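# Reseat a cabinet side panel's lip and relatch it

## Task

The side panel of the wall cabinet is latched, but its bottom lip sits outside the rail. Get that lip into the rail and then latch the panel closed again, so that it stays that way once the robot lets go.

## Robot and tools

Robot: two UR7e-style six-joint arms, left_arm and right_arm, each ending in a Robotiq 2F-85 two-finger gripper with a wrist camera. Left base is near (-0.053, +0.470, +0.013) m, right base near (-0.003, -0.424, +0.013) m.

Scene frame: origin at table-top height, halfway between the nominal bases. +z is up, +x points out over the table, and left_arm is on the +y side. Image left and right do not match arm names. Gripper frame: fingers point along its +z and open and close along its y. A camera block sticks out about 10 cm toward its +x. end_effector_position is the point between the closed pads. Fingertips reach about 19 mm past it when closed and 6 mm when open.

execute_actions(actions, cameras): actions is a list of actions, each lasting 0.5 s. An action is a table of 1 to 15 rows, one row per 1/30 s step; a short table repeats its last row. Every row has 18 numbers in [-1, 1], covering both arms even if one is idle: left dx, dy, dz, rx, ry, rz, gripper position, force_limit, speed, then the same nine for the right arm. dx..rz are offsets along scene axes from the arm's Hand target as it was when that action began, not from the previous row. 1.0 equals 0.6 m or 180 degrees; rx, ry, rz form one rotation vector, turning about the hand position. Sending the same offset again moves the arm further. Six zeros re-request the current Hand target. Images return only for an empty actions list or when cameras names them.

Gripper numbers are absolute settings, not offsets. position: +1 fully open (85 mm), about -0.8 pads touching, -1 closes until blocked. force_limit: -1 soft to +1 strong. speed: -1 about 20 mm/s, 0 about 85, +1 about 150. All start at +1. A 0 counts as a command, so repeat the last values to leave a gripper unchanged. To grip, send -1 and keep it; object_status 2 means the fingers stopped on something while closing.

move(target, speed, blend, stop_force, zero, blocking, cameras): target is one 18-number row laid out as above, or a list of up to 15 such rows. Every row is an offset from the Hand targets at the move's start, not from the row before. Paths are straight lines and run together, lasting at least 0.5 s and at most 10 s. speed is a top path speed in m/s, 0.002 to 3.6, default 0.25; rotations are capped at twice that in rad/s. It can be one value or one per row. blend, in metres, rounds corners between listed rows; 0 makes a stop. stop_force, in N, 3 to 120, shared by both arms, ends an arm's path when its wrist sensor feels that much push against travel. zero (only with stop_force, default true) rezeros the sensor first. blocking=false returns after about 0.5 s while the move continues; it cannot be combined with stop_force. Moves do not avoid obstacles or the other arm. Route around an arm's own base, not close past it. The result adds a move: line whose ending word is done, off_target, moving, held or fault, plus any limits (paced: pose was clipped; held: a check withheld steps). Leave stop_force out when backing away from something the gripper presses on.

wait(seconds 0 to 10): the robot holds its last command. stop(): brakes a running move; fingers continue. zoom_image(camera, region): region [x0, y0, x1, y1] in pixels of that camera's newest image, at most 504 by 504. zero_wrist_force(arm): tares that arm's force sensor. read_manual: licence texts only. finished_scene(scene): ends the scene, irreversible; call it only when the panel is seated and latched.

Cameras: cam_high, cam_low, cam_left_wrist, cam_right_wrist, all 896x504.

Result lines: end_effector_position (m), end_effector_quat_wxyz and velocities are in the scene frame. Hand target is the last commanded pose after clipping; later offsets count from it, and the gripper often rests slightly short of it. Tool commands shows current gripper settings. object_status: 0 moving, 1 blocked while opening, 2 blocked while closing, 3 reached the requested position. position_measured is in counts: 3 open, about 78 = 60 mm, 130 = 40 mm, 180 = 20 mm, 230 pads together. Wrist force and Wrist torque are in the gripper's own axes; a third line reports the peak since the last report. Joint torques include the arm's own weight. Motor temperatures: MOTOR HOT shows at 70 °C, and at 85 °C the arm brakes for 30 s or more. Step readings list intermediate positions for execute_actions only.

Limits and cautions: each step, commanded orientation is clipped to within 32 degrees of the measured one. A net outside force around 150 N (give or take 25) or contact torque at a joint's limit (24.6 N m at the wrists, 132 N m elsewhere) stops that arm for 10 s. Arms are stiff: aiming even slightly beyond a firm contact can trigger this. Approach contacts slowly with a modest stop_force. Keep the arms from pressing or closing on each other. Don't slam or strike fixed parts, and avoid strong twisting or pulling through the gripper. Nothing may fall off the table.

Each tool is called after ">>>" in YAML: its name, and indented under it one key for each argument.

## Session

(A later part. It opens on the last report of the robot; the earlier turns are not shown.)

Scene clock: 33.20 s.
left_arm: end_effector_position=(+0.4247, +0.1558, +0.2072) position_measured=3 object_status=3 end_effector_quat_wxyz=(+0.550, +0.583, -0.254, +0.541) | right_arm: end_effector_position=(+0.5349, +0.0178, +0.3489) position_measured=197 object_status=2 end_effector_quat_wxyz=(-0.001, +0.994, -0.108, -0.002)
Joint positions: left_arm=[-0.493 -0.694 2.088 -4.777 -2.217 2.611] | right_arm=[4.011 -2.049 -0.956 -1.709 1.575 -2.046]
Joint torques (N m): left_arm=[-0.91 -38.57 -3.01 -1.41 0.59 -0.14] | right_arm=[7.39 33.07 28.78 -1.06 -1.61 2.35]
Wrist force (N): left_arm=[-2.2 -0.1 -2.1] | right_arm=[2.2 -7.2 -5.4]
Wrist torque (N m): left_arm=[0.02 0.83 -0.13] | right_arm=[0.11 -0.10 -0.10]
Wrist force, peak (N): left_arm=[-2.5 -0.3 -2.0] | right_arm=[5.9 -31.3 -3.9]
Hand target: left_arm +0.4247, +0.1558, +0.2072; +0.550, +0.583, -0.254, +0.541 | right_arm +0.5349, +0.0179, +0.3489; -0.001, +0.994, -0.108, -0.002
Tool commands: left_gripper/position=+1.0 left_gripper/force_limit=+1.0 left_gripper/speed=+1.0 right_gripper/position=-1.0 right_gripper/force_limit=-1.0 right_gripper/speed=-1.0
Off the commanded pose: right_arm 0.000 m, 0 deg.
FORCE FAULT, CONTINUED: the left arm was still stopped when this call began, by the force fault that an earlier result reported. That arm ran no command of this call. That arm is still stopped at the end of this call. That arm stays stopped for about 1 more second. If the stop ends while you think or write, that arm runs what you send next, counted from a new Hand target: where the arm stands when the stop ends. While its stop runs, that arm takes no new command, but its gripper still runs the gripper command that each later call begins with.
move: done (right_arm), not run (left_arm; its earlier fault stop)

>>> wait:
  seconds: 1.2

>>> move:
  target:
    - [-0.0412, -0.0097, 0.2047, 0, 0, 0, 1, 1, 1, 0, 0, 0, 0, 0, 0, -1, -1, -1]
    - [-0.0412, -0.1763, 0.188, -0.2578, 0.2943, 0.2395, 1, 1, 1, 0, 0, 0, 0, 0, 0, -1, -1, -1]
  speed: 0.4
  blend: [0.02, 0]
  cameras: ["cam_high", "cam_left_wrist"]

Scene clock: 34.53 s.
left_arm: end_effector_position=(+0.4247, +0.1558, +0.2072) position_measured=3 object_status=3 end_effector_quat_wxyz=(+0.550, +0.583, -0.254, +0.541) | right_arm: end_effector_position=(+0.5349, +0.0179, +0.3489) position_measured=197 object_status=2 end_effector_quat_wxyz=(-0.001, +0.994, -0.108, -0.002)
Joint positions: left_arm=[-0.493 -0.694 2.088 -4.777 -2.217 2.611] | right_arm=[4.011 -2.049 -0.955 -1.709 1.575 -2.046]
Joint torques (N m): left_arm=[-1.53 -38.86 -2.56 -1.19 0.75 -0.21] | right_arm=[8.25 33.7 28.69 1.93 -1.69 2.27]
Wrist force (N): left_arm=[-2.2 -0.1 -2.2] | right_arm=[2.3 -5.6 -5.5]
Wrist torque (N m): left_arm=[0.01 0.83 -0.13] | right_arm=[0.12 -0.15 -0.10]
Wrist force, peak (N): left_arm=[-2.5 -0.1 -2.3] | right_arm=[2.2 -7.1 -5.6]
Hand target: left_arm +0.4247, +0.1558, +0.2072; +0.550, +0.583, -0.254, +0.541 | right_arm +0.5349, +0.0179, +0.3489; -0.001, +0.994, -0.108, -0.002
Tool commands: left_gripper/position=+1.0 left_gripper/force_limit=+1.0 left_gripper/speed=+1.0 right_gripper/position=-1.0 right_gripper/force_limit=-1.0 right_gripper/speed=-1.0
Off the commanded pose: right_arm 0.000 m, 0 deg.
FORCE FAULT, CONTINUED: the left arm's stop, for the force fault that an earlier result reported, is over. The rest of the stop counts as 3 of the actions that you can send in this scene. That arm's target is now where it stood when the stop ended, not its last command. That arm accepts commands again.
wait: 1.20 s; at rest by 0.03 s

Scene clock: 37.63 s.
left_arm: end_effector_position=(+0.4000, +0.0500, +0.3199) position_measured=3 object_status=3 end_effector_quat_wxyz=(+0.551, +0.550, +0.444, +0.444) | right_arm: end_effector_position=(+0.5349, +0.0179, +0.3489) position_measured=197 object_status=2 end_effector_quat_wxyz=(-0.001, +0.994, -0.108, -0.002)
Joint positions: left_arm=[-1.34 -1.105 2.128 -4.166 -0.394 1.572] | right_arm=[4.011 -2.049 -0.955 -1.709 1.575 -2.046]
Joint torques (N m): left_arm=[4.05 -42.28 -4.84 1.14 1.43 -1.04] | right_arm=[7.75 33.52 29 1.8 -2.19 2.3]
Wrist force (N): left_arm=[-0.1 -1.2 -1.9] | right_arm=[2.3 -5.6 -5.7]
Wrist torque (N m): left_arm=[-0.50 0.12 -0.10] | right_arm=[0.12 -0.15 -0.09]
Wrist force, peak (N): left_arm=[-4.4 -1.5 -2.6] | right_arm=[2.4 -6.1 -5.9]
Hand target: left_arm +0.4000, +0.0500, +0.3200; +0.551, +0.550, +0.444, +0.444 | right_arm +0.5349, +0.0179, +0.3489; -0.001, +0.994, -0.108, -0.002
Off the commanded pose: left_arm 0.000 m, 0 deg | right_arm 0.000 m, 0 deg.
move: done
camera_calibration:
cam_left_wrist: T_world_to_cam=[[-0.0153182, 0.0113565, 0.999818, -0.308137], [-0.538589, -0.842568, 0.00131869, 0.270877], [0.84243, -0.538471, 0.0190231, -0.188548], [0, 0, 0, 1]] pos_world=[0.300009, 0.130204, 0.31131]
Images, in order (width x height): cam_high 896x504, cam_left_wrist 896x504.

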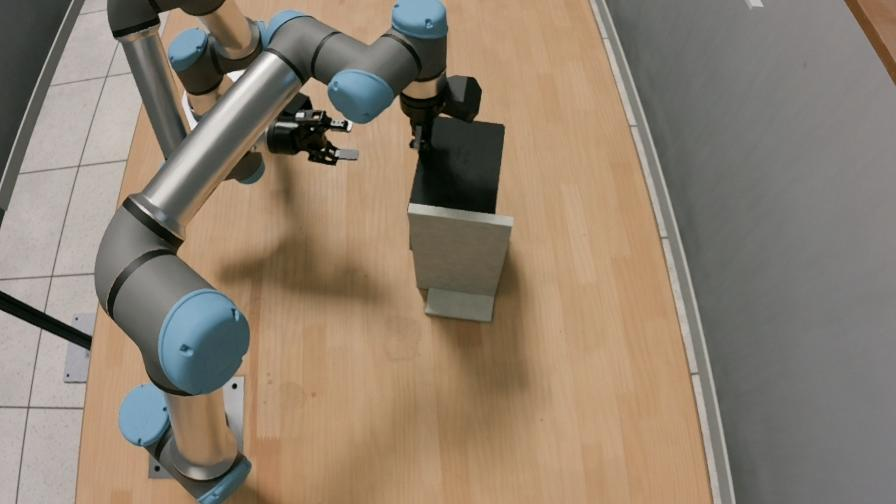

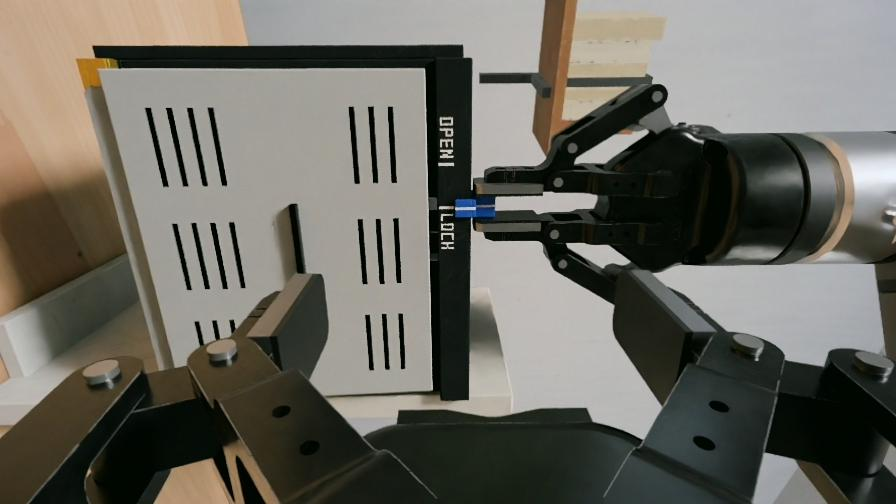

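>>> zoom_image:
  camera: "cam_left_wrist"
  region: [60, 30, 320, 260]

>>> zoom_image:
  camera: "cam_left_wrist"
  region: [400, 90, 560, 290]

Scaled by 1.938 from the camera's 896x504 image, which has a finer 1280x720 frame.

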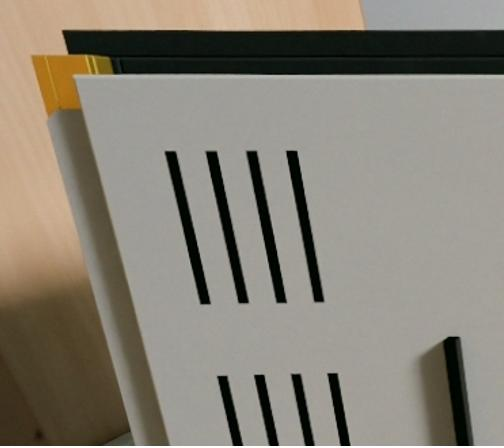

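Scaled by 2.520 from the camera's 896x504 image, which has a finer 1280x720 frame.

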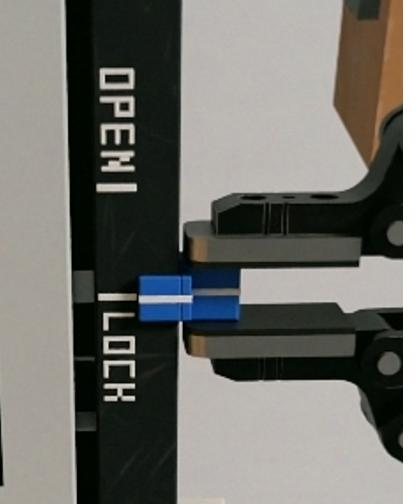

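>>> move:
  target: [0.0433, -0.0683, -0.15, 0, 0, 0, -0.1, 1, 1, 0, 0, 0, 0, 0, 0, -1, -1, -1]
  speed: 0.25
  cameras: ["cam_left_wrist"]

Scene clock: 39.80 s.
left_arm: end_effector_position=(+0.4260, +0.0091, +0.2300) position_measured=141 object_status=3 end_effector_quat_wxyz=(+0.551, +0.550, +0.444, +0.444) | right_arm: end_effector_position=(+0.5349, +0.0179, +0.3489) position_measured=197 object_status=2 end_effector_quat_wxyz=(-0.001, +0.994, -0.108, -0.002)
Joint positions: left_arm=[-1.299 -0.83 1.983 -4.296 -0.435 1.572] | right_arm=[4.011 -2.049 -0.955 -1.709 1.575 -2.046]
Joint torques (N m): left_arm=[6.14 -31.06 -14.77 -2.93 -2.14 1.39] | right_arm=[7.92 33.05 29.38 1.71 -2.49 2.23]
Wrist force (N): left_arm=[-0.3 -1.3 -1.8] | right_arm=[2.3 -5.8 -5.6]
Wrist torque (N m): left_arm=[-0.51 0.11 -0.22] | right_arm=[0.08 -0.14 -0.09]
Wrist force, peak (N): left_arm=[-0.8 -2.9 -1.8] | right_arm=[2.6 -5.7 -5.9]
Hand target: left_arm +0.4260, +0.0090, +0.2300; +0.551, +0.550, +0.444, +0.444 | right_arm +0.5349, +0.0179, +0.3489; -0.001, +0.994, -0.108, -0.002
Off the commanded pose: left_arm 0.000 m, 0 deg | right_arm 0.000 m, 0 deg.
move: done
camera_calibration:
cam_left_wrist: T_world_to_cam=[[-0.0150963, 0.0113323, 0.999822, -0.217462], [-0.538589, -0.842567, 0.00141781, 0.250516], [0.842433, -0.538472, 0.0188231, -0.230721], [0, 0, 0, 1]] pos_world=[0.326009, 0.0893042, 0.221411]
Images, in order (width x height): cam_left_wrist 896x504.

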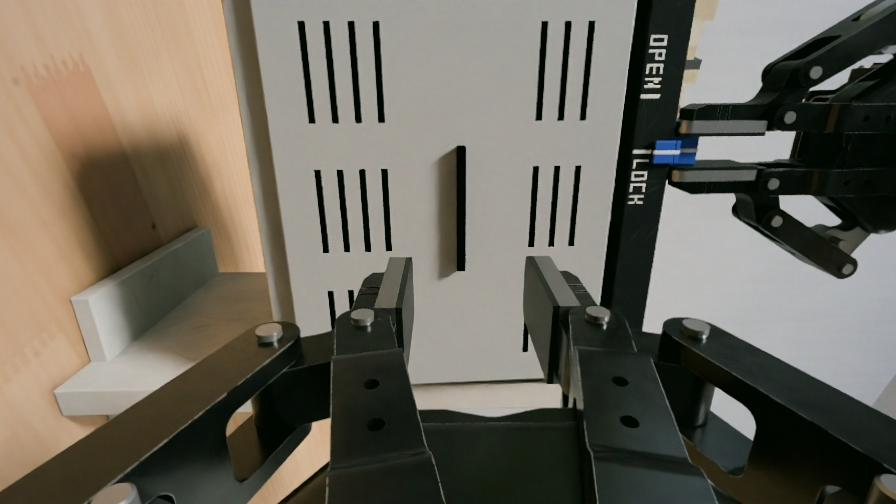

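>>> zoom_image:
  camera: "cam_left_wrist"
  region: [380, 120, 560, 290]

Scaled by 2.800 from the camera's 896x504 image, which has a finer 1280x720 frame.

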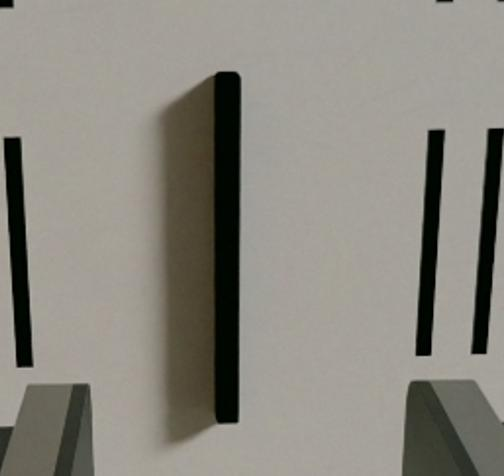

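>>> move:
  target: [0.0983, -0.018, 0.0033, 0.00355, 0.0163, 0, -0.1, 1, 1, 0, 0, 0, 0, 0, 0, -1, -1, -1]
  speed: 0.15

>>> move:
  target: [0.0569, -0.0124, -0.003, 0, 0, 0, -0.1, 1, 1, 0, 0, 0, 0, 0, 0, -1, -1, -1]
  speed: 0.02
  stop_force: 6
  cameras: ["cam_left_wrist"]

Scene clock: 45.30 s.
left_arm: end_effector_position=(+0.4849, -0.0017, +0.2319) position_measured=141 object_status=3 end_effector_quat_wxyz=(+0.536, +0.565, +0.455, +0.432) | right_arm: end_effector_position=(+0.5349, +0.0179, +0.3489) position_measured=197 object_status=2 end_effector_quat_wxyz=(-0.001, +0.994, -0.108, -0.002)
Joint positions: left_arm=[-1.183 -0.829 1.891 -4.104 -0.553 1.486] | right_arm=[4.011 -2.049 -0.955 -1.709 1.575 -2.046]
Joint torques (N m): left_arm=[6.9 -32.55 -17.07 0.35 -1.99 -1.24] | right_arm=[7.7 33.19 28.68 1.69 -2.42 2.23]
Wrist force (N): left_arm=[-0.5 -1.1 -2.0] | right_arm=[2.4 -5.7 -5.7]
Wrist torque (N m): left_arm=[-0.50 0.16 -0.15] | right_arm=[0.10 -0.15 -0.09]
Wrist force, peak (N): left_arm=[-0.7 -1.5 -2.9] | right_arm=[2.4 -6.1 -5.7]
Hand target: left_arm +0.4850, -0.0018, +0.2319; +0.536, +0.565, +0.455, +0.432 | right_arm +0.5349, +0.0179, +0.3489; -0.001, +0.994, -0.108, -0.002
Off the commanded pose: left_arm 0.000 m, 0 deg | right_arm 0.000 m, 0 deg.
move: done

Scene clock: 47.30 s.
left_arm: end_effector_position=(+0.5000, -0.0050, +0.2311) position_measured=141 object_status=3 end_effector_quat_wxyz=(+0.536, +0.565, +0.455, +0.432) | right_arm: end_effector_position=(+0.5349, +0.0179, +0.3489) position_measured=197 object_status=2 end_effector_quat_wxyz=(-0.001, +0.994, -0.108, -0.002)
Joint positions: left_arm=[-1.157 -0.812 1.853 -4.088 -0.579 1.491] | right_arm=[4.011 -2.049 -0.955 -1.709 1.575 -2.046]
Joint torques (N m): left_arm=[-5.52 -51.64 -5.35 -2.76 1.58 -1.08] | right_arm=[7.45 33.74 27.59 1.57 -0.29 2.08]
Wrist force (N): left_arm=[0.2 0.4 -8.6] | right_arm=[2.4 -5.6 -5.6]
Wrist torque (N m): left_arm=[-0.33 0.04 -0.21] | right_arm=[0.12 -0.15 -0.09]
Wrist force, peak (N): left_arm=[30.5 -10.7 -139.9] | right_arm=[2.2 -6.1 -5.8]
Hand target: left_arm +0.5000, -0.0050, +0.2311; +0.536, +0.565, +0.455, +0.432 (not the last commanded pose) | right_arm +0.5349, +0.0179, +0.3489; -0.001, +0.994, -0.108, -0.002
Off the commanded pose: left_arm 0.020 m, 0 deg | right_arm 0.000 m, 0 deg.
move: contact (left_arm)
camera_calibration:
cam_left_wrist: T_world_to_cam=[[0.0359901, 0.000253914, 0.999352, -0.242797], [-0.538017, -0.842706, 0.01959, 0.273986], [0.842165, -0.538374, -0.0301925, -0.289274], [0, 0, 0, 1]] pos_world=[0.399765, 0.0752138, 0.228539]
Images, in order (width x height): cam_left_wrist 896x504.

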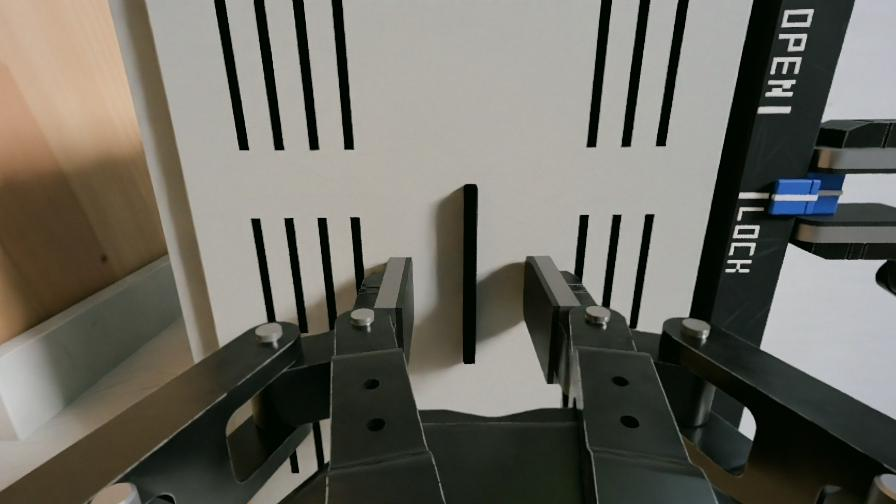

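>>> move:
  target: [-0.00325, 0.0007, 0.0002, 0, 0, 0, -0.1, 1, 1, 0, 0, 0, 0, 0, 0, -1, -1, -1]
  speed: 0.02

>>> move:
  target: [0, 0, 0, 0, 0, 0, -1, -0.5, -1, 0, 0, 0, 0, 0, 0, -1, -1, -1]
  speed: 0.02
  cameras: ["cam_left_wrist", "cam_right_wrist"]

Scene clock: 48.73 s.
left_arm: end_effector_position=(+0.4981, -0.0046, +0.2313) position_measured=141 object_status=3 end_effector_quat_wxyz=(+0.536, +0.565, +0.455, +0.432) | right_arm: end_effector_position=(+0.5349, +0.0179, +0.3489) position_measured=197 object_status=2 end_effector_quat_wxyz=(-0.001, +0.994, -0.108, -0.002)
Joint positions: left_arm=[-1.16 -0.814 1.858 -4.09 -0.576 1.491] | right_arm=[4.011 -2.049 -0.955 -1.709 1.575 -2.046]
Joint torques (N m): left_arm=[-7.96 -53.13 -5.13 -3.36 1.93 -1.22] | right_arm=[7.7 33.65 27.71 1.62 0.94 2.2]
Wrist force (N): left_arm=[0.2 -1.2 -1.9] | right_arm=[2.0 -5.6 -5.6]
Wrist torque (N m): left_arm=[-0.48 0.08 -0.16] | right_arm=[0.11 -0.12 -0.09]
Wrist force, peak (N): left_arm=[0.6 0.2 -8.4] | right_arm=[2.0 -5.9 -5.8]
Hand target: left_arm +0.4981, -0.0046, +0.2313; +0.536, +0.565, +0.455, +0.432 | right_arm +0.5349, +0.0179, +0.3489; -0.001, +0.994, -0.108, -0.002
Off the commanded pose: left_arm 0.000 m, 0 deg | right_arm 0.000 m, 0 deg.
move: done

Scene clock: 50.57 s.
left_arm: end_effector_position=(+0.4981, -0.0046, +0.2313) position_measured=222 object_status=0 end_effector_quat_wxyz=(+0.536, +0.565, +0.455, +0.432) | right_arm: end_effector_position=(+0.5349, +0.0179, +0.3489) position_measured=197 object_status=2 end_effector_quat_wxyz=(-0.001, +0.994, -0.108, -0.002)
Joint positions: left_arm=[-1.16 -0.815 1.858 -4.09 -0.576 1.491] | right_arm=[4.011 -2.049 -0.955 -1.709 1.575 -2.046]
Joint torques (N m): left_arm=[-7.09 -42.67 -5.37 -0.3 1.82 -1.22] | right_arm=[6.99 34.17 27.27 1.54 0.67 2.13]
Wrist force (N): left_arm=[0.1 5.8 -3.4] | right_arm=[3.0 -5.4 -5.5]
Wrist torque (N m): left_arm=[-0.60 0.09 -0.16] | right_arm=[0.09 -0.14 -0.10]
Wrist force, peak (N): left_arm=[0.2 6.0 -3.5] | right_arm=[2.3 -5.8 -5.8]
Hand target: left_arm +0.4981, -0.0046, +0.2313; +0.536, +0.565, +0.455, +0.432 | right_arm +0.5349, +0.0179, +0.3489; -0.001, +0.994, -0.108, -0.002
Off the commanded pose: left_arm 0.000 m, 0 deg | right_arm 0.000 m, 0 deg.
move: done
camera_calibration:
cam_left_wrist: T_world_to_cam=[[0.0359577, 0.000388627, 0.999353, -0.242927], [-0.538015, -0.842706, 0.019686, 0.273274], [0.842168, -0.538375, -0.0300927, -0.287477], [0, 0, 0, 1]] pos_world=[0.397865, 0.0756137, 0.228739]
cam_right_wrist: T_world_to_cam=[[-0.221452, -0.975084, -0.0130195, 0.143214], [-0.916418, 0.203527, 0.344607, 0.382336], [-0.333371, 0.0882453, -0.938657, 0.632541], [0, 0, 0, 1]] pos_world=[0.592966, 0.00601146, 0.463848]
Images, in order (width x height): cam_left_wrist 896x504, cam_right_wrist 896x504.

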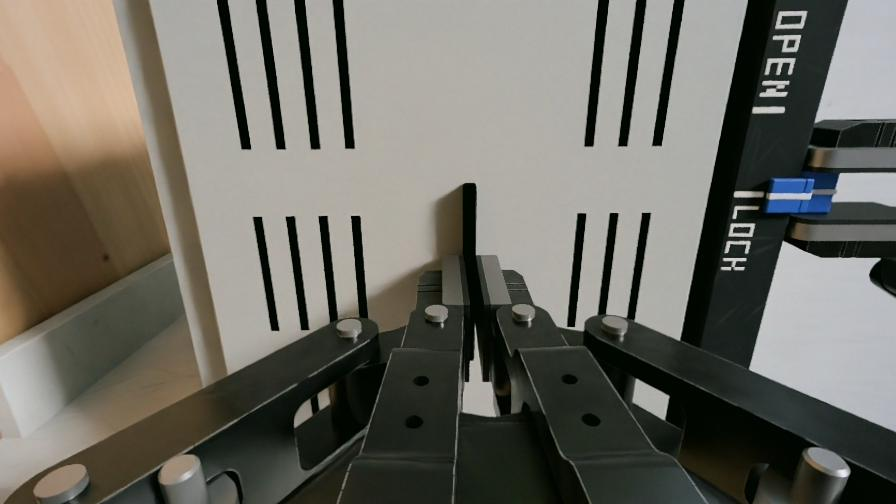

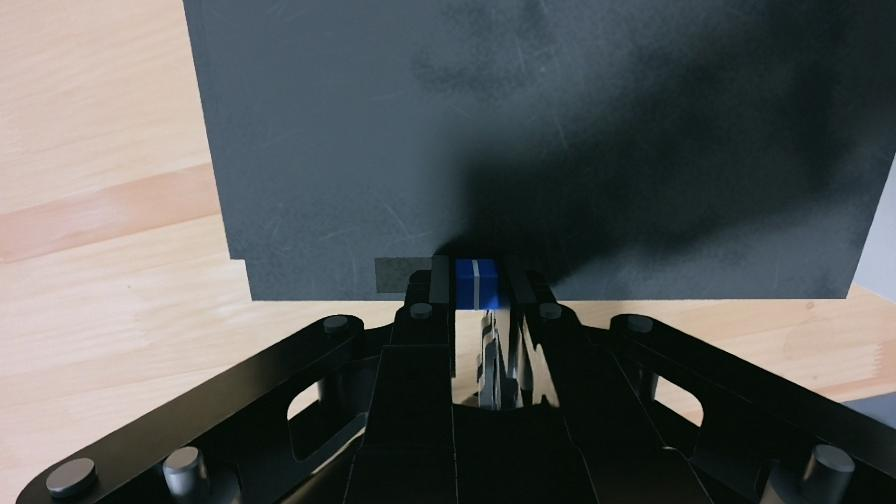

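>>> move:
  target: [0, 0, 0, 0, 0, 0, -1, -0.5, -1, 0.0083, 0.0374, 0, 0, 0, 0, -1, -1, -1]
  speed: 0.03
  stop_force: 25
  cameras: ["cam_left_wrist", "cam_right_wrist"]

Scene clock: 53.10 s.
left_arm: end_effector_position=(+0.4981, -0.0046, +0.2312) position_measured=222 object_status=2 end_effector_quat_wxyz=(+0.536, +0.565, +0.455, +0.432) | right_arm: end_effector_position=(+0.5399, +0.0404, +0.3489) position_measured=197 object_status=2 end_effector_quat_wxyz=(-0.001, +0.994, -0.108, -0.002)
Joint positions: left_arm=[-1.16 -0.814 1.858 -4.09 -0.576 1.491] | right_arm=[4.026 -2.104 -0.872 -1.738 1.575 -2.031]
Joint torques (N m): left_arm=[-3.16 -54.54 -17.43 -4.28 1.03 -0.72] | right_arm=[10.77 31.5 29.16 1.39 0.76 2.36]
Wrist force (N): left_arm=[0.2 -5.3 -1.8] | right_arm=[-0.2 3.3 -8.8]
Wrist torque (N m): left_arm=[-0.43 0.08 -0.18] | right_arm=[-0.04 -0.07 -0.07]
Wrist force, peak (N): left_arm=[6.5 6.5 -5.0] | right_arm=[0.7 8.7 -8.6]
Hand target: left_arm +0.4981, -0.0046, +0.2313; +0.536, +0.565, +0.455, +0.432 | right_arm +0.5399, +0.0404, +0.3489; -0.001, +0.994, -0.108, -0.002
Off the commanded pose: left_arm 0.000 m, 0 deg | right_arm 0.000 m, 0 deg.
move: done
camera_calibration:
cam_left_wrist: T_world_to_cam=[[0.0360713, 0.000195484, 0.999349, -0.242956], [-0.538016, -0.842707, 0.0195844, 0.273298], [0.842162, -0.538372, -0.0302924, -0.287429], [0, 0, 0, 1]] pos_world=[0.397864, 0.0756139, 0.228739]
cam_right_wrist: T_world_to_cam=[[-0.221452, -0.975084, -0.0130195, 0.166261], [-0.916418, 0.203527, 0.344607, 0.382339], [-0.333371, 0.0882453, -0.938657, 0.632222], [0, 0, 0, 1]] pos_world=[0.597966, 0.0285115, 0.463848]
Images, in order (width x height): cam_left_wrist 896x504, cam_right_wrist 896x504.

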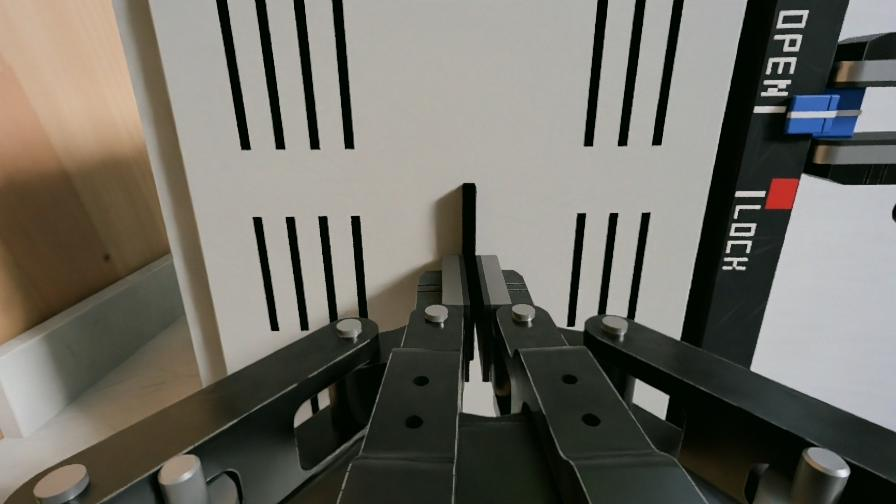

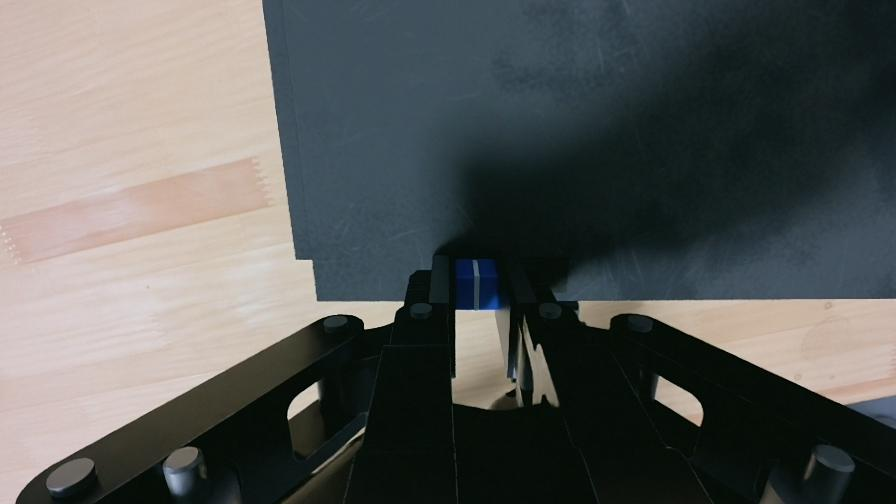

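>>> move:
  target: [-0.0244, 0.0053, 0, 0, 0, 0, -1, -0.5, -1, 0, 0, 0, 0, 0, 0, -1, -1, -1]
  speed: 0.02
  stop_force: 12
  cameras: ["cam_left_wrist"]

Scene clock: 55.17 s.
left_arm: end_effector_position=(+0.4834, -0.0014, +0.2313) position_measured=222 object_status=2 end_effector_quat_wxyz=(+0.536, +0.565, +0.455, +0.432) | right_arm: end_effector_position=(+0.5399, +0.0404, +0.3489) position_measured=197 object_status=2 end_effector_quat_wxyz=(-0.001, +0.994, -0.108, -0.002)
Joint positions: left_arm=[-1.186 -0.829 1.894 -4.107 -0.55 1.486] | right_arm=[4.026 -2.104 -0.872 -1.738 1.575 -2.031]
Joint torques (N m): left_arm=[-7.62 -53.98 -6.11 -4.16 2.31 -1.11] | right_arm=[10.83 32 29.24 1.48 1.88 2.22]
Wrist force (N): left_arm=[0.0 -5.1 -2.0] | right_arm=[0.1 3.7 -9.0]
Wrist torque (N m): left_arm=[-0.43 0.09 -0.16] | right_arm=[0.03 -0.10 -0.08]
Wrist force, peak (N): left_arm=[0.3 -5.5 -2.0] | right_arm=[0.0 3.7 -9.3]
Hand target: left_arm +0.4834, -0.0014, +0.2313; +0.536, +0.565, +0.455, +0.432 | right_arm +0.5399, +0.0404, +0.3489; -0.001, +0.994, -0.108, -0.002
Off the commanded pose: left_arm 0.000 m, 0 deg | right_arm 0.000 m, 0 deg.
move: done
camera_calibration:
cam_left_wrist: T_world_to_cam=[[0.035988, 0.000250627, 0.999352, -0.242403], [-0.538018, -0.842706, 0.0195861, 0.26814], [0.842165, -0.538374, -0.0301925, -0.273434], [0, 0, 0, 1]] pos_world=[0.383265, 0.0788138, 0.228739]
Images, in order (width x height): cam_left_wrist 896x504.

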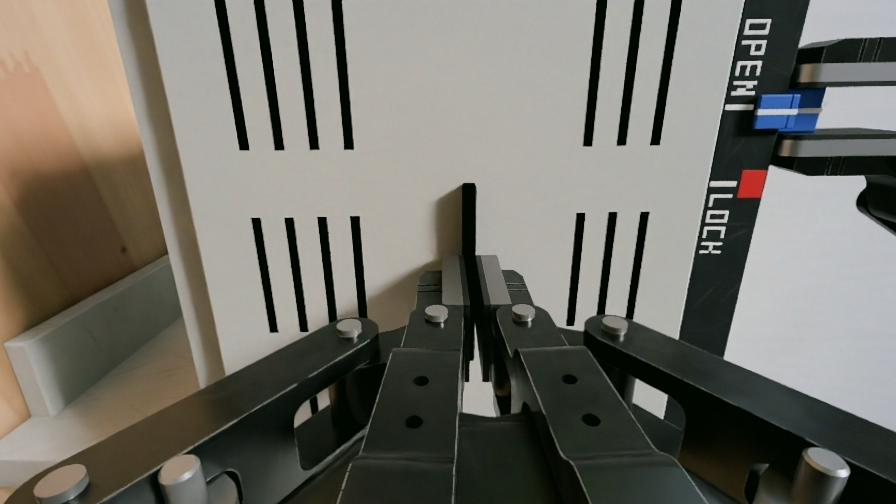

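>>> move:
  target: [-0.0081, 0.0018, 0.0417, 0, 0, 0, -1, -0.5, -1, 0, 0, 0, 0, 0, 0, -1, -1, -1]
  speed: 0.06
  cameras: ["all"]

>>> zoom_image:
  camera: "cam_low"
  region: [600, 30, 760, 230]

Scene clock: 58.60 s.
left_arm: end_effector_position=(+0.4787, -0.0007, +0.2554) position_measured=222 object_status=2 end_effector_quat_wxyz=(+0.534, +0.566, +0.454, +0.433) end_effector_velocity=(-0.001, -0.001, +0.000) end_effector_angular_velocity=(+0.006, +0.002, -0.001) | right_arm: end_effector_position=(+0.5399, +0.0404, +0.3489) position_measured=197 object_status=2 end_effector_quat_wxyz=(-0.001, +0.994, -0.108, -0.002)
Joint positions: left_arm=[-1.195 -0.887 1.909 -4.057 -0.541 1.484] | right_arm=[4.026 -2.104 -0.872 -1.738 1.575 -2.031]
Joint velocities: left_arm=[-0.002 -0.002 0.001 0.007 0.001 0] | right_arm=[within noise]
Joint torques (N m): left_arm=[8.66 -114.53 -51.48 -14.64 5.38 -0.95] | right_arm=[10.42 31.28 28.74 1.55 1.85 2.28]
Wrist force (N): left_arm=[-2.8 -109.6 -38.8] | right_arm=[0.0 3.5 -9.1]
Wrist torque (N m): left_arm=[1.06 0.13 -0.28] | right_arm=[-0.02 -0.08 -0.08]
Wrist force, peak (N): left_arm=[-2.6 -109.8 -38.5] | right_arm=[-0.2 3.8 -9.3]
Hand target: left_arm +0.4786, -0.0003, +0.2563; +0.536, +0.565, +0.455, +0.432 | right_arm +0.5399, +0.0404, +0.3489; -0.001, +0.994, -0.108, -0.002
Off the commanded pose: left_arm 0.001 m, 0 deg | right_arm 0.000 m, 0 deg.
move: done
camera_calibration:
cam_left_wrist: T_world_to_cam=[[0.0377495, -0.00479178, 0.999276, -0.26715], [-0.53801, -0.842781, 0.016283, 0.266507], [0.842093, -0.538235, -0.0343926, -0.267185], [0, 0, 0, 1]] pos_world=[0.378463, 0.0795182, 0.253428]
cam_right_wrist: T_world_to_cam=[[-0.221452, -0.975084, -0.0130195, 0.166261], [-0.916418, 0.203527, 0.344607, 0.382339], [-0.333371, 0.0882453, -0.938657, 0.632222], [0, 0, 0, 1]] pos_world=[0.597966, 0.0285115, 0.463848]

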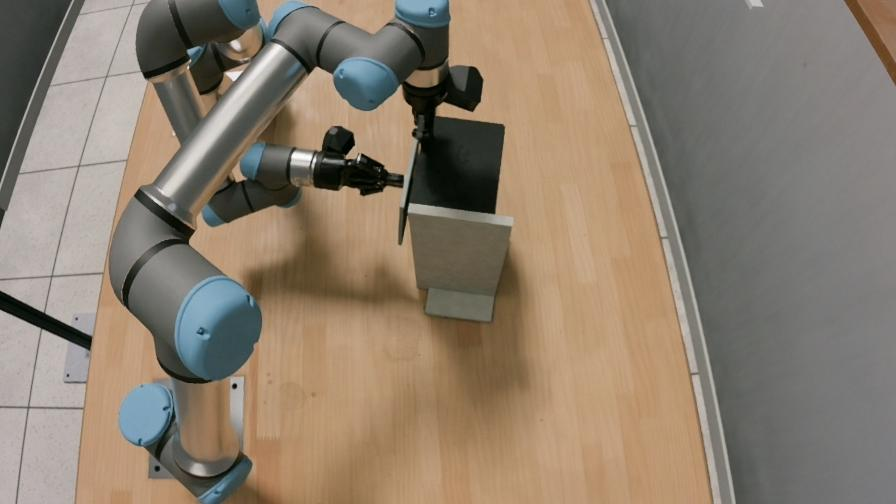

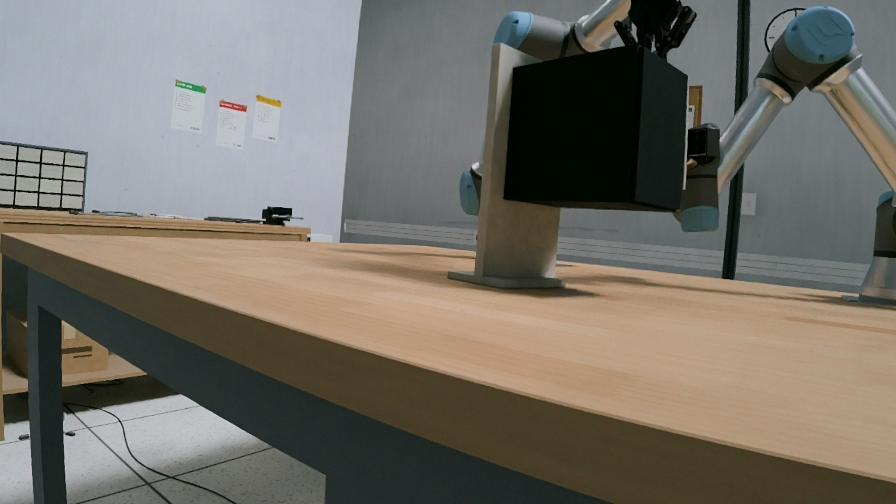

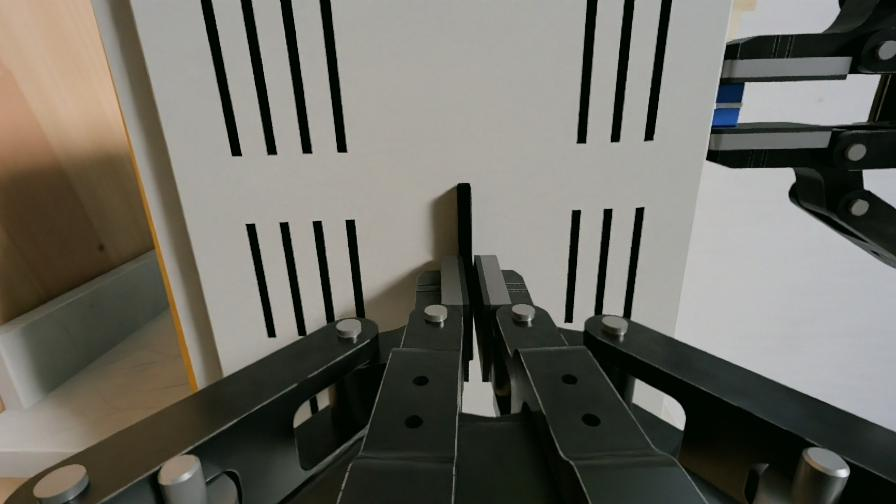

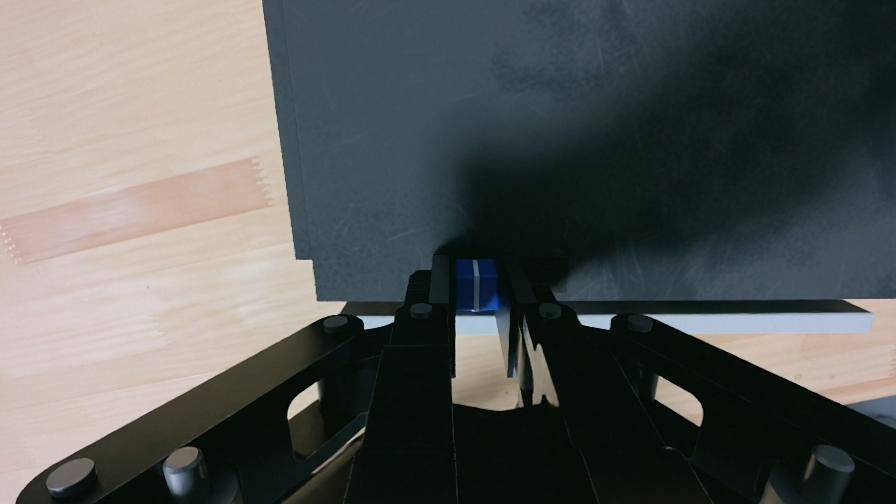

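Scaled by 2.520 from the camera's 896x504 image, which has a finer 1280x720 frame.

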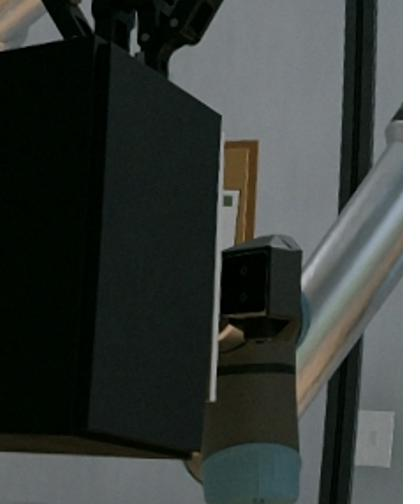

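>>> move:
  target: [0, 0, -0.0083, 0, 0, 0, -1, -0.5, -1, 0, 0, 0, 0, 0, 0, -1, -1, -1]
  speed: 0.05
  cameras: ["cam_right_wrist"]

>>> zoom_image:
  camera: "cam_right_wrist"
  region: [290, 240, 896, 360]

Scene clock: 60.87 s.
left_arm: end_effector_position=(+0.4787, -0.0003, +0.2517) position_measured=222 object_status=2 end_effector_quat_wxyz=(+0.536, +0.564, +0.455, +0.432) | right_arm: end_effector_position=(+0.5399, +0.0404, +0.3489) position_measured=197 object_status=2 end_effector_quat_wxyz=(-0.001, +0.994, -0.108, -0.002)
Joint positions: left_arm=[-1.195 -0.877 1.908 -4.072 -0.541 1.484] | right_arm=[4.026 -2.104 -0.872 -1.738 1.575 -2.031]
Joint torques (N m): left_arm=[1.76 -33.8 -9.88 -4.07 0.95 1.32] | right_arm=[10.24 31.31 28.94 1.56 1.95 2.23]
Wrist force (N): left_arm=[0.4 -5.7 -2.0] | right_arm=[0.2 3.8 -8.8]
Wrist torque (N m): left_arm=[-0.57 0.04 -0.14] | right_arm=[0.04 -0.11 -0.08]
Wrist force, peak (N): left_arm=[-2.6 -111.7 -39.7] | right_arm=[0.2 3.9 -9.3]
Hand target: left_arm +0.4786, -0.0003, +0.2513; +0.536, +0.565, +0.455, +0.432 | right_arm +0.5399, +0.0404, +0.3489; -0.001, +0.994, -0.108, -0.002
Off the commanded pose: left_arm 0.000 m, 0 deg | right_arm 0.000 m, 0 deg.
move: done
camera_calibration:
cam_right_wrist: T_world_to_cam=[[-0.221452, -0.975084, -0.0130195, 0.166261], [-0.916418, 0.203527, 0.344607, 0.382339], [-0.333371, 0.0882453, -0.938657, 0.632222], [0, 0, 0, 1]] pos_world=[0.597966, 0.0285115, 0.463848]
Images, in order (width x height): cam_right_wrist 896x504.

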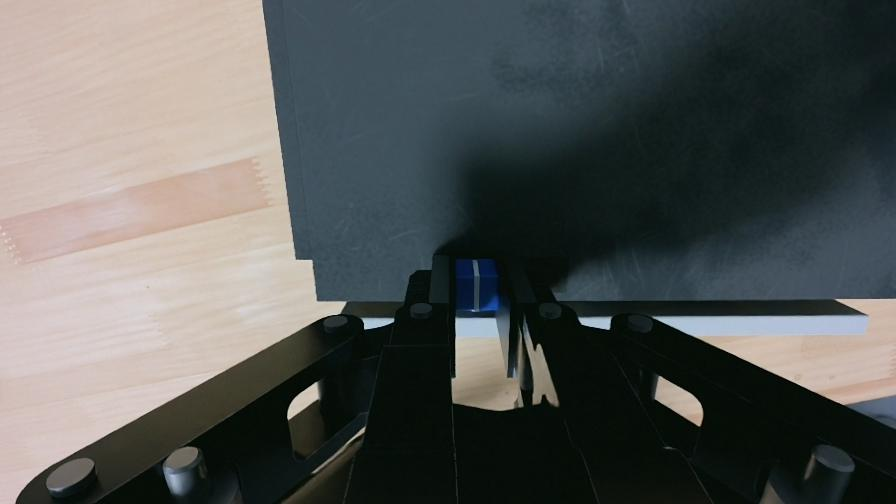

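Region (290, 240, 896, 360) is 606x120 pixels. A region can be at most 504 by 504 pixels.

>>> zoom_image:
  camera: "cam_right_wrist"
  region: [540, 270, 896, 360]

>>> move:
  target: [-0.0814, 0.0178, 0, 0, 0, 0, -1, -0.5, -1, 0, 0, 0, 0, 0, 0, -1, -1, -1]
  speed: 0.06
  stop_force: 12
  cameras: ["cam_high", "cam_left_wrist", "cam_right_wrist"]

Scaled by 1.416 from the camera's 896x504 image, which has a finer 1280x720 frame.

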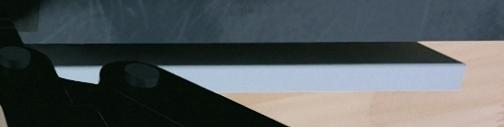

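Scene clock: 62.80 s.
left_arm: end_effector_position=(+0.4297, +0.0104, +0.2513) position_measured=222 object_status=2 end_effector_quat_wxyz=(+0.536, +0.565, +0.455, +0.432) | right_arm: end_effector_position=(+0.5399, +0.0404, +0.3489) position_measured=197 object_status=2 end_effector_quat_wxyz=(-0.001, +0.994, -0.108, -0.002)
Joint positions: left_arm=[-1.289 -0.925 2.021 -4.118 -0.447 1.462] | right_arm=[4.026 -2.104 -0.872 -1.738 1.575 -2.031]
Joint torques (N m): left_arm=[-8.96 -49.51 -4.67 -3.87 2.22 -1.14] | right_arm=[10.52 31.94 28.5 1.54 1.77 2.28]
Wrist force (N): left_arm=[-3.1 -1.2 -1.3] | right_arm=[-0.1 3.6 -9.1]
Wrist torque (N m): left_arm=[0.23 0.56 -0.14] | right_arm=[0.01 -0.06 -0.08]
Wrist force, peak (N): left_arm=[0.1 -5.2 -1.9] | right_arm=[-0.1 3.8 -9.2]
Hand target: left_arm +0.4297, +0.0104, +0.2513; +0.536, +0.565, +0.455, +0.432 | right_arm +0.5399, +0.0404, +0.3489; -0.001, +0.994, -0.108, -0.002
Off the commanded pose: left_arm 0.000 m, 0 deg | right_arm 0.000 m, 0 deg.
move: done
camera_calibration:
cam_left_wrist: T_world_to_cam=[[0.035988, 0.000250627, 0.999352, -0.260461], [-0.538018, -0.842706, 0.0195861, 0.248801], [0.842165, -0.538374, -0.0301925, -0.221254], [0, 0, 0, 1]] pos_world=[0.329565, 0.0906138, 0.248739]
cam_right_wrist: T_world_to_cam=[[-0.221452, -0.975084, -0.0130195, 0.166261], [-0.916418, 0.203527, 0.344607, 0.382339], [-0.333371, 0.0882453, -0.938657, 0.632222], [0, 0, 0, 1]] pos_world=[0.597966, 0.0285115, 0.463848]
Images, in order (width x height): cam_high 896x504, cam_left_wrist 896x504, cam_right_wrist 896x504.

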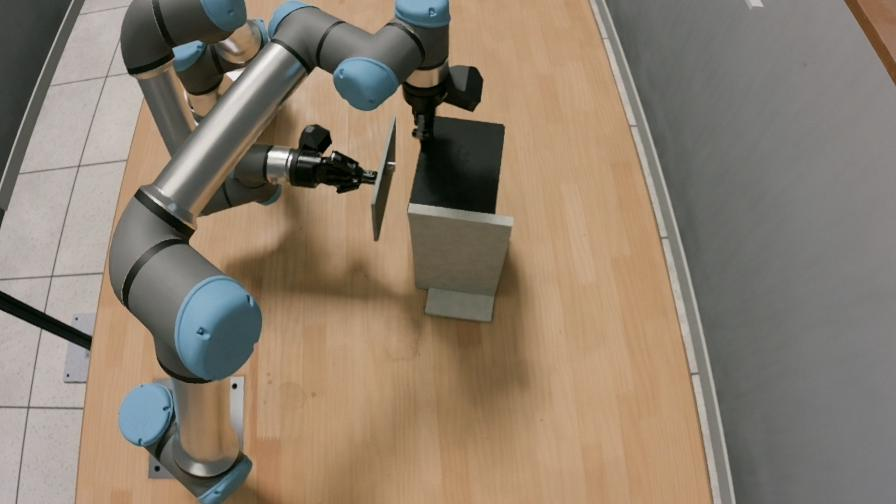

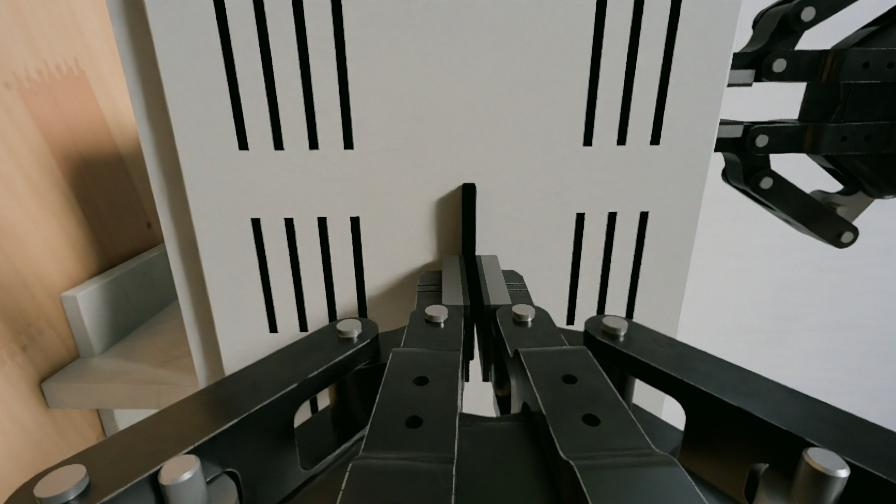

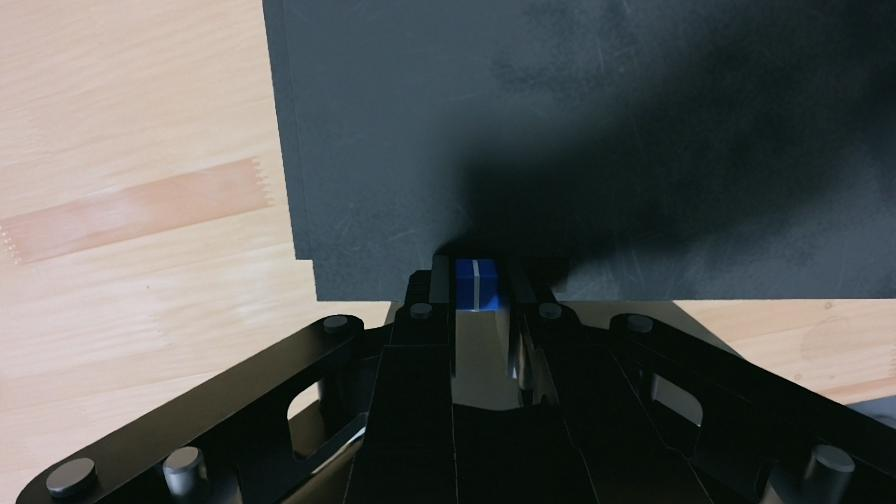

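>>> zoom_image:
  camera: "cam_high"
  region: [340, 90, 530, 260]

>>> zoom_image:
  camera: "cam_right_wrist"
  region: [380, 270, 760, 460]

Scaled by 2.653 from the camera's 896x504 image, which has a finer 1280x720 frame.

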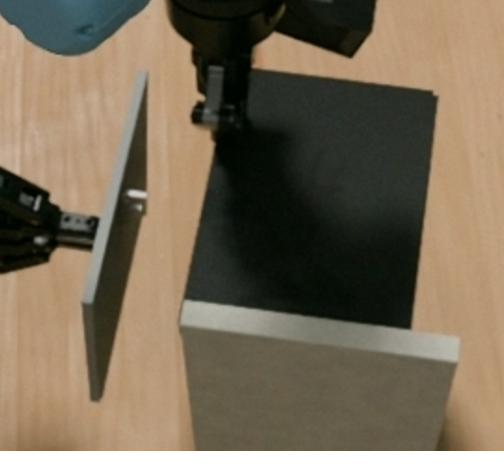

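Scaled by 1.326 from the camera's 896x504 image, which has a finer 1280x720 frame.

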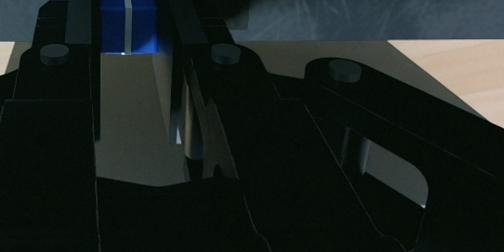

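>>> wait:
  seconds: 0.3

Scene clock: 64.37 s.
left_arm: end_effector_position=(+0.4297, +0.0104, +0.2513) position_measured=222 object_status=2 end_effector_quat_wxyz=(+0.536, +0.565, +0.455, +0.432) | right_arm: end_effector_position=(+0.5399, +0.0404, +0.3489) position_measured=197 object_status=2 end_effector_quat_wxyz=(-0.001, +0.994, -0.108, -0.002)
Joint positions: left_arm=[-1.289 -0.925 2.021 -4.118 -0.447 1.462] | right_arm=[4.026 -2.104 -0.872 -1.738 1.575 -2.031]
Joint torques (N m): left_arm=[-8.17 -49.64 -5.57 -3.93 2.17 -1.37] | right_arm=[10.3 31.75 28.41 1.41 1.76 2.35]
Wrist force (N): left_arm=[-3.3 -0.9 -1.9] | right_arm=[-0.1 3.8 -9.1]
Wrist torque (N m): left_arm=[0.27 0.58 -0.14] | right_arm=[0.04 -0.07 -0.07]
Wrist force, peak (N): left_arm=[-3.2 -1.3 -1.8] | right_arm=[0.1 3.6 -9.4]
Hand target: left_arm +0.4297, +0.0104, +0.2513; +0.536, +0.565, +0.455, +0.432 | right_arm +0.5399, +0.0404, +0.3489; -0.001, +0.994, -0.108, -0.002
Tool commands: left_gripper/position=-1.0 left_gripper/force_limit=-0.5 left_gripper/speed=-1.0 right_gripper/position=-1.0 right_gripper/force_limit=-1.0 right_gripper/speed=-1.0
Off the commanded pose: left_arm 0.000 m, 0 deg | right_arm 0.000 m, 0 deg.
wait: 0.30 s; at rest from the start

>>> move:
  target: [0, 0, 0.1, 0, 0, 0, -1, -0.5, -1, 0, 0, 0, 0, 0, 0, -1, -1, -1]
  speed: 0.1
  cameras: ["cam_left_wrist"]

>>> zoom_image:
  camera: "cam_left_wrist"
  region: [0, 0, 260, 400]

Scene clock: 66.00 s.
left_arm: end_effector_position=(+0.4297, +0.0104, +0.3112) position_measured=222 object_status=2 end_effector_quat_wxyz=(+0.536, +0.565, +0.455, +0.432) | right_arm: end_effector_position=(+0.5399, +0.0404, +0.3489) position_measured=197 object_status=2 end_effector_quat_wxyz=(-0.001, +0.994, -0.108, -0.002)
Joint positions: left_arm=[-1.289 -1.059 2.013 -3.976 -0.447 1.462] | right_arm=[4.026 -2.104 -0.872 -1.738 1.575 -2.031]
Joint torques (N m): left_arm=[-4.28 -46.61 -20.05 -0.07 0.41 -1.38] | right_arm=[10.2 31.42 28.91 1.52 1.9 2.23]
Wrist force (N): left_arm=[-3.0 -1.4 -1.9] | right_arm=[0.0 3.7 -9.0]
Wrist torque (N m): left_arm=[0.19 0.52 -0.17] | right_arm=[0.02 -0.07 -0.07]
Wrist force, peak (N): left_arm=[-3.5 -1.6 -1.4] | right_arm=[-0.1 3.8 -9.3]
Hand target: left_arm +0.4297, +0.0104, +0.3113; +0.536, +0.565, +0.455, +0.432 | right_arm +0.5399, +0.0404, +0.3489; -0.001, +0.994, -0.108, -0.002
Off the commanded pose: left_arm 0.000 m, 0 deg | right_arm 0.000 m, 0 deg.
move: done
camera_calibration:
cam_left_wrist: T_world_to_cam=[[0.035988, 0.000250627, 0.999352, -0.320322], [-0.538018, -0.842706, 0.0195861, 0.247627], [0.842165, -0.538374, -0.0301925, -0.219445], [0, 0, 0, 1]] pos_world=[0.329565, 0.0906138, 0.308639]
Images, in order (width x height): cam_left_wrist 896x504.

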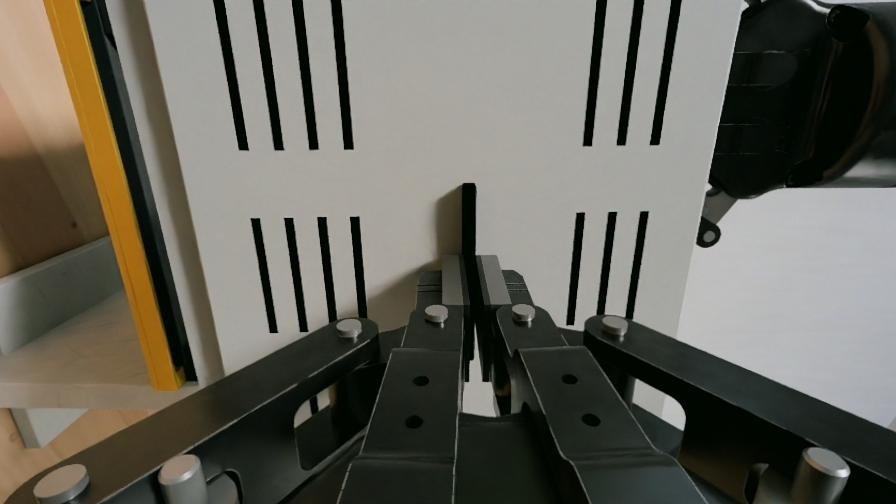

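Scaled by 1.260 from the camera's 896x504 image, which has a finer 1280x720 frame.

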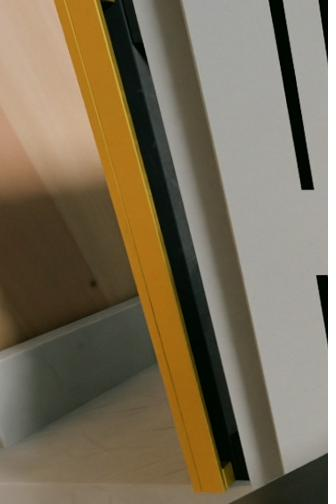

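>>> zoom_image:
  camera: "cam_left_wrist"
  region: [30, 0, 170, 110]

>>> zoom_image:
  camera: "cam_left_wrist"
  region: [120, 290, 260, 400]

Scaled by 3.600 from the camera's 896x504 image, which has a finer 1280x720 frame.

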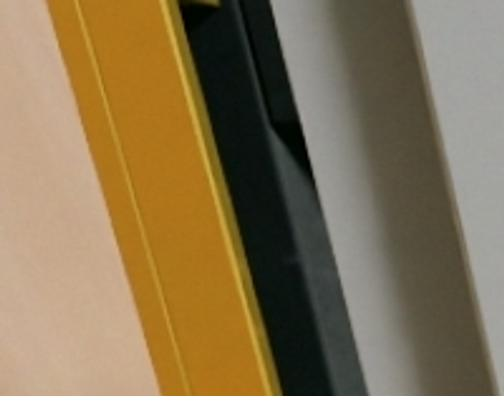

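Scaled by 3.600 from the camera's 896x504 image, which has a finer 1280x720 frame.

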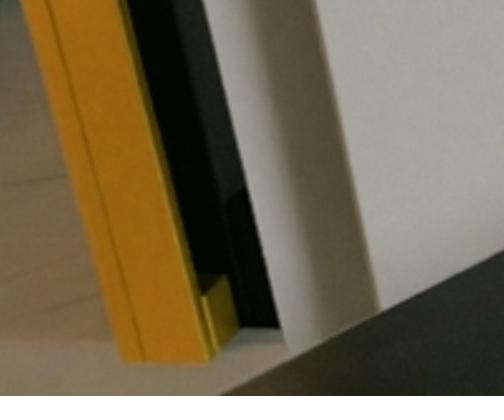

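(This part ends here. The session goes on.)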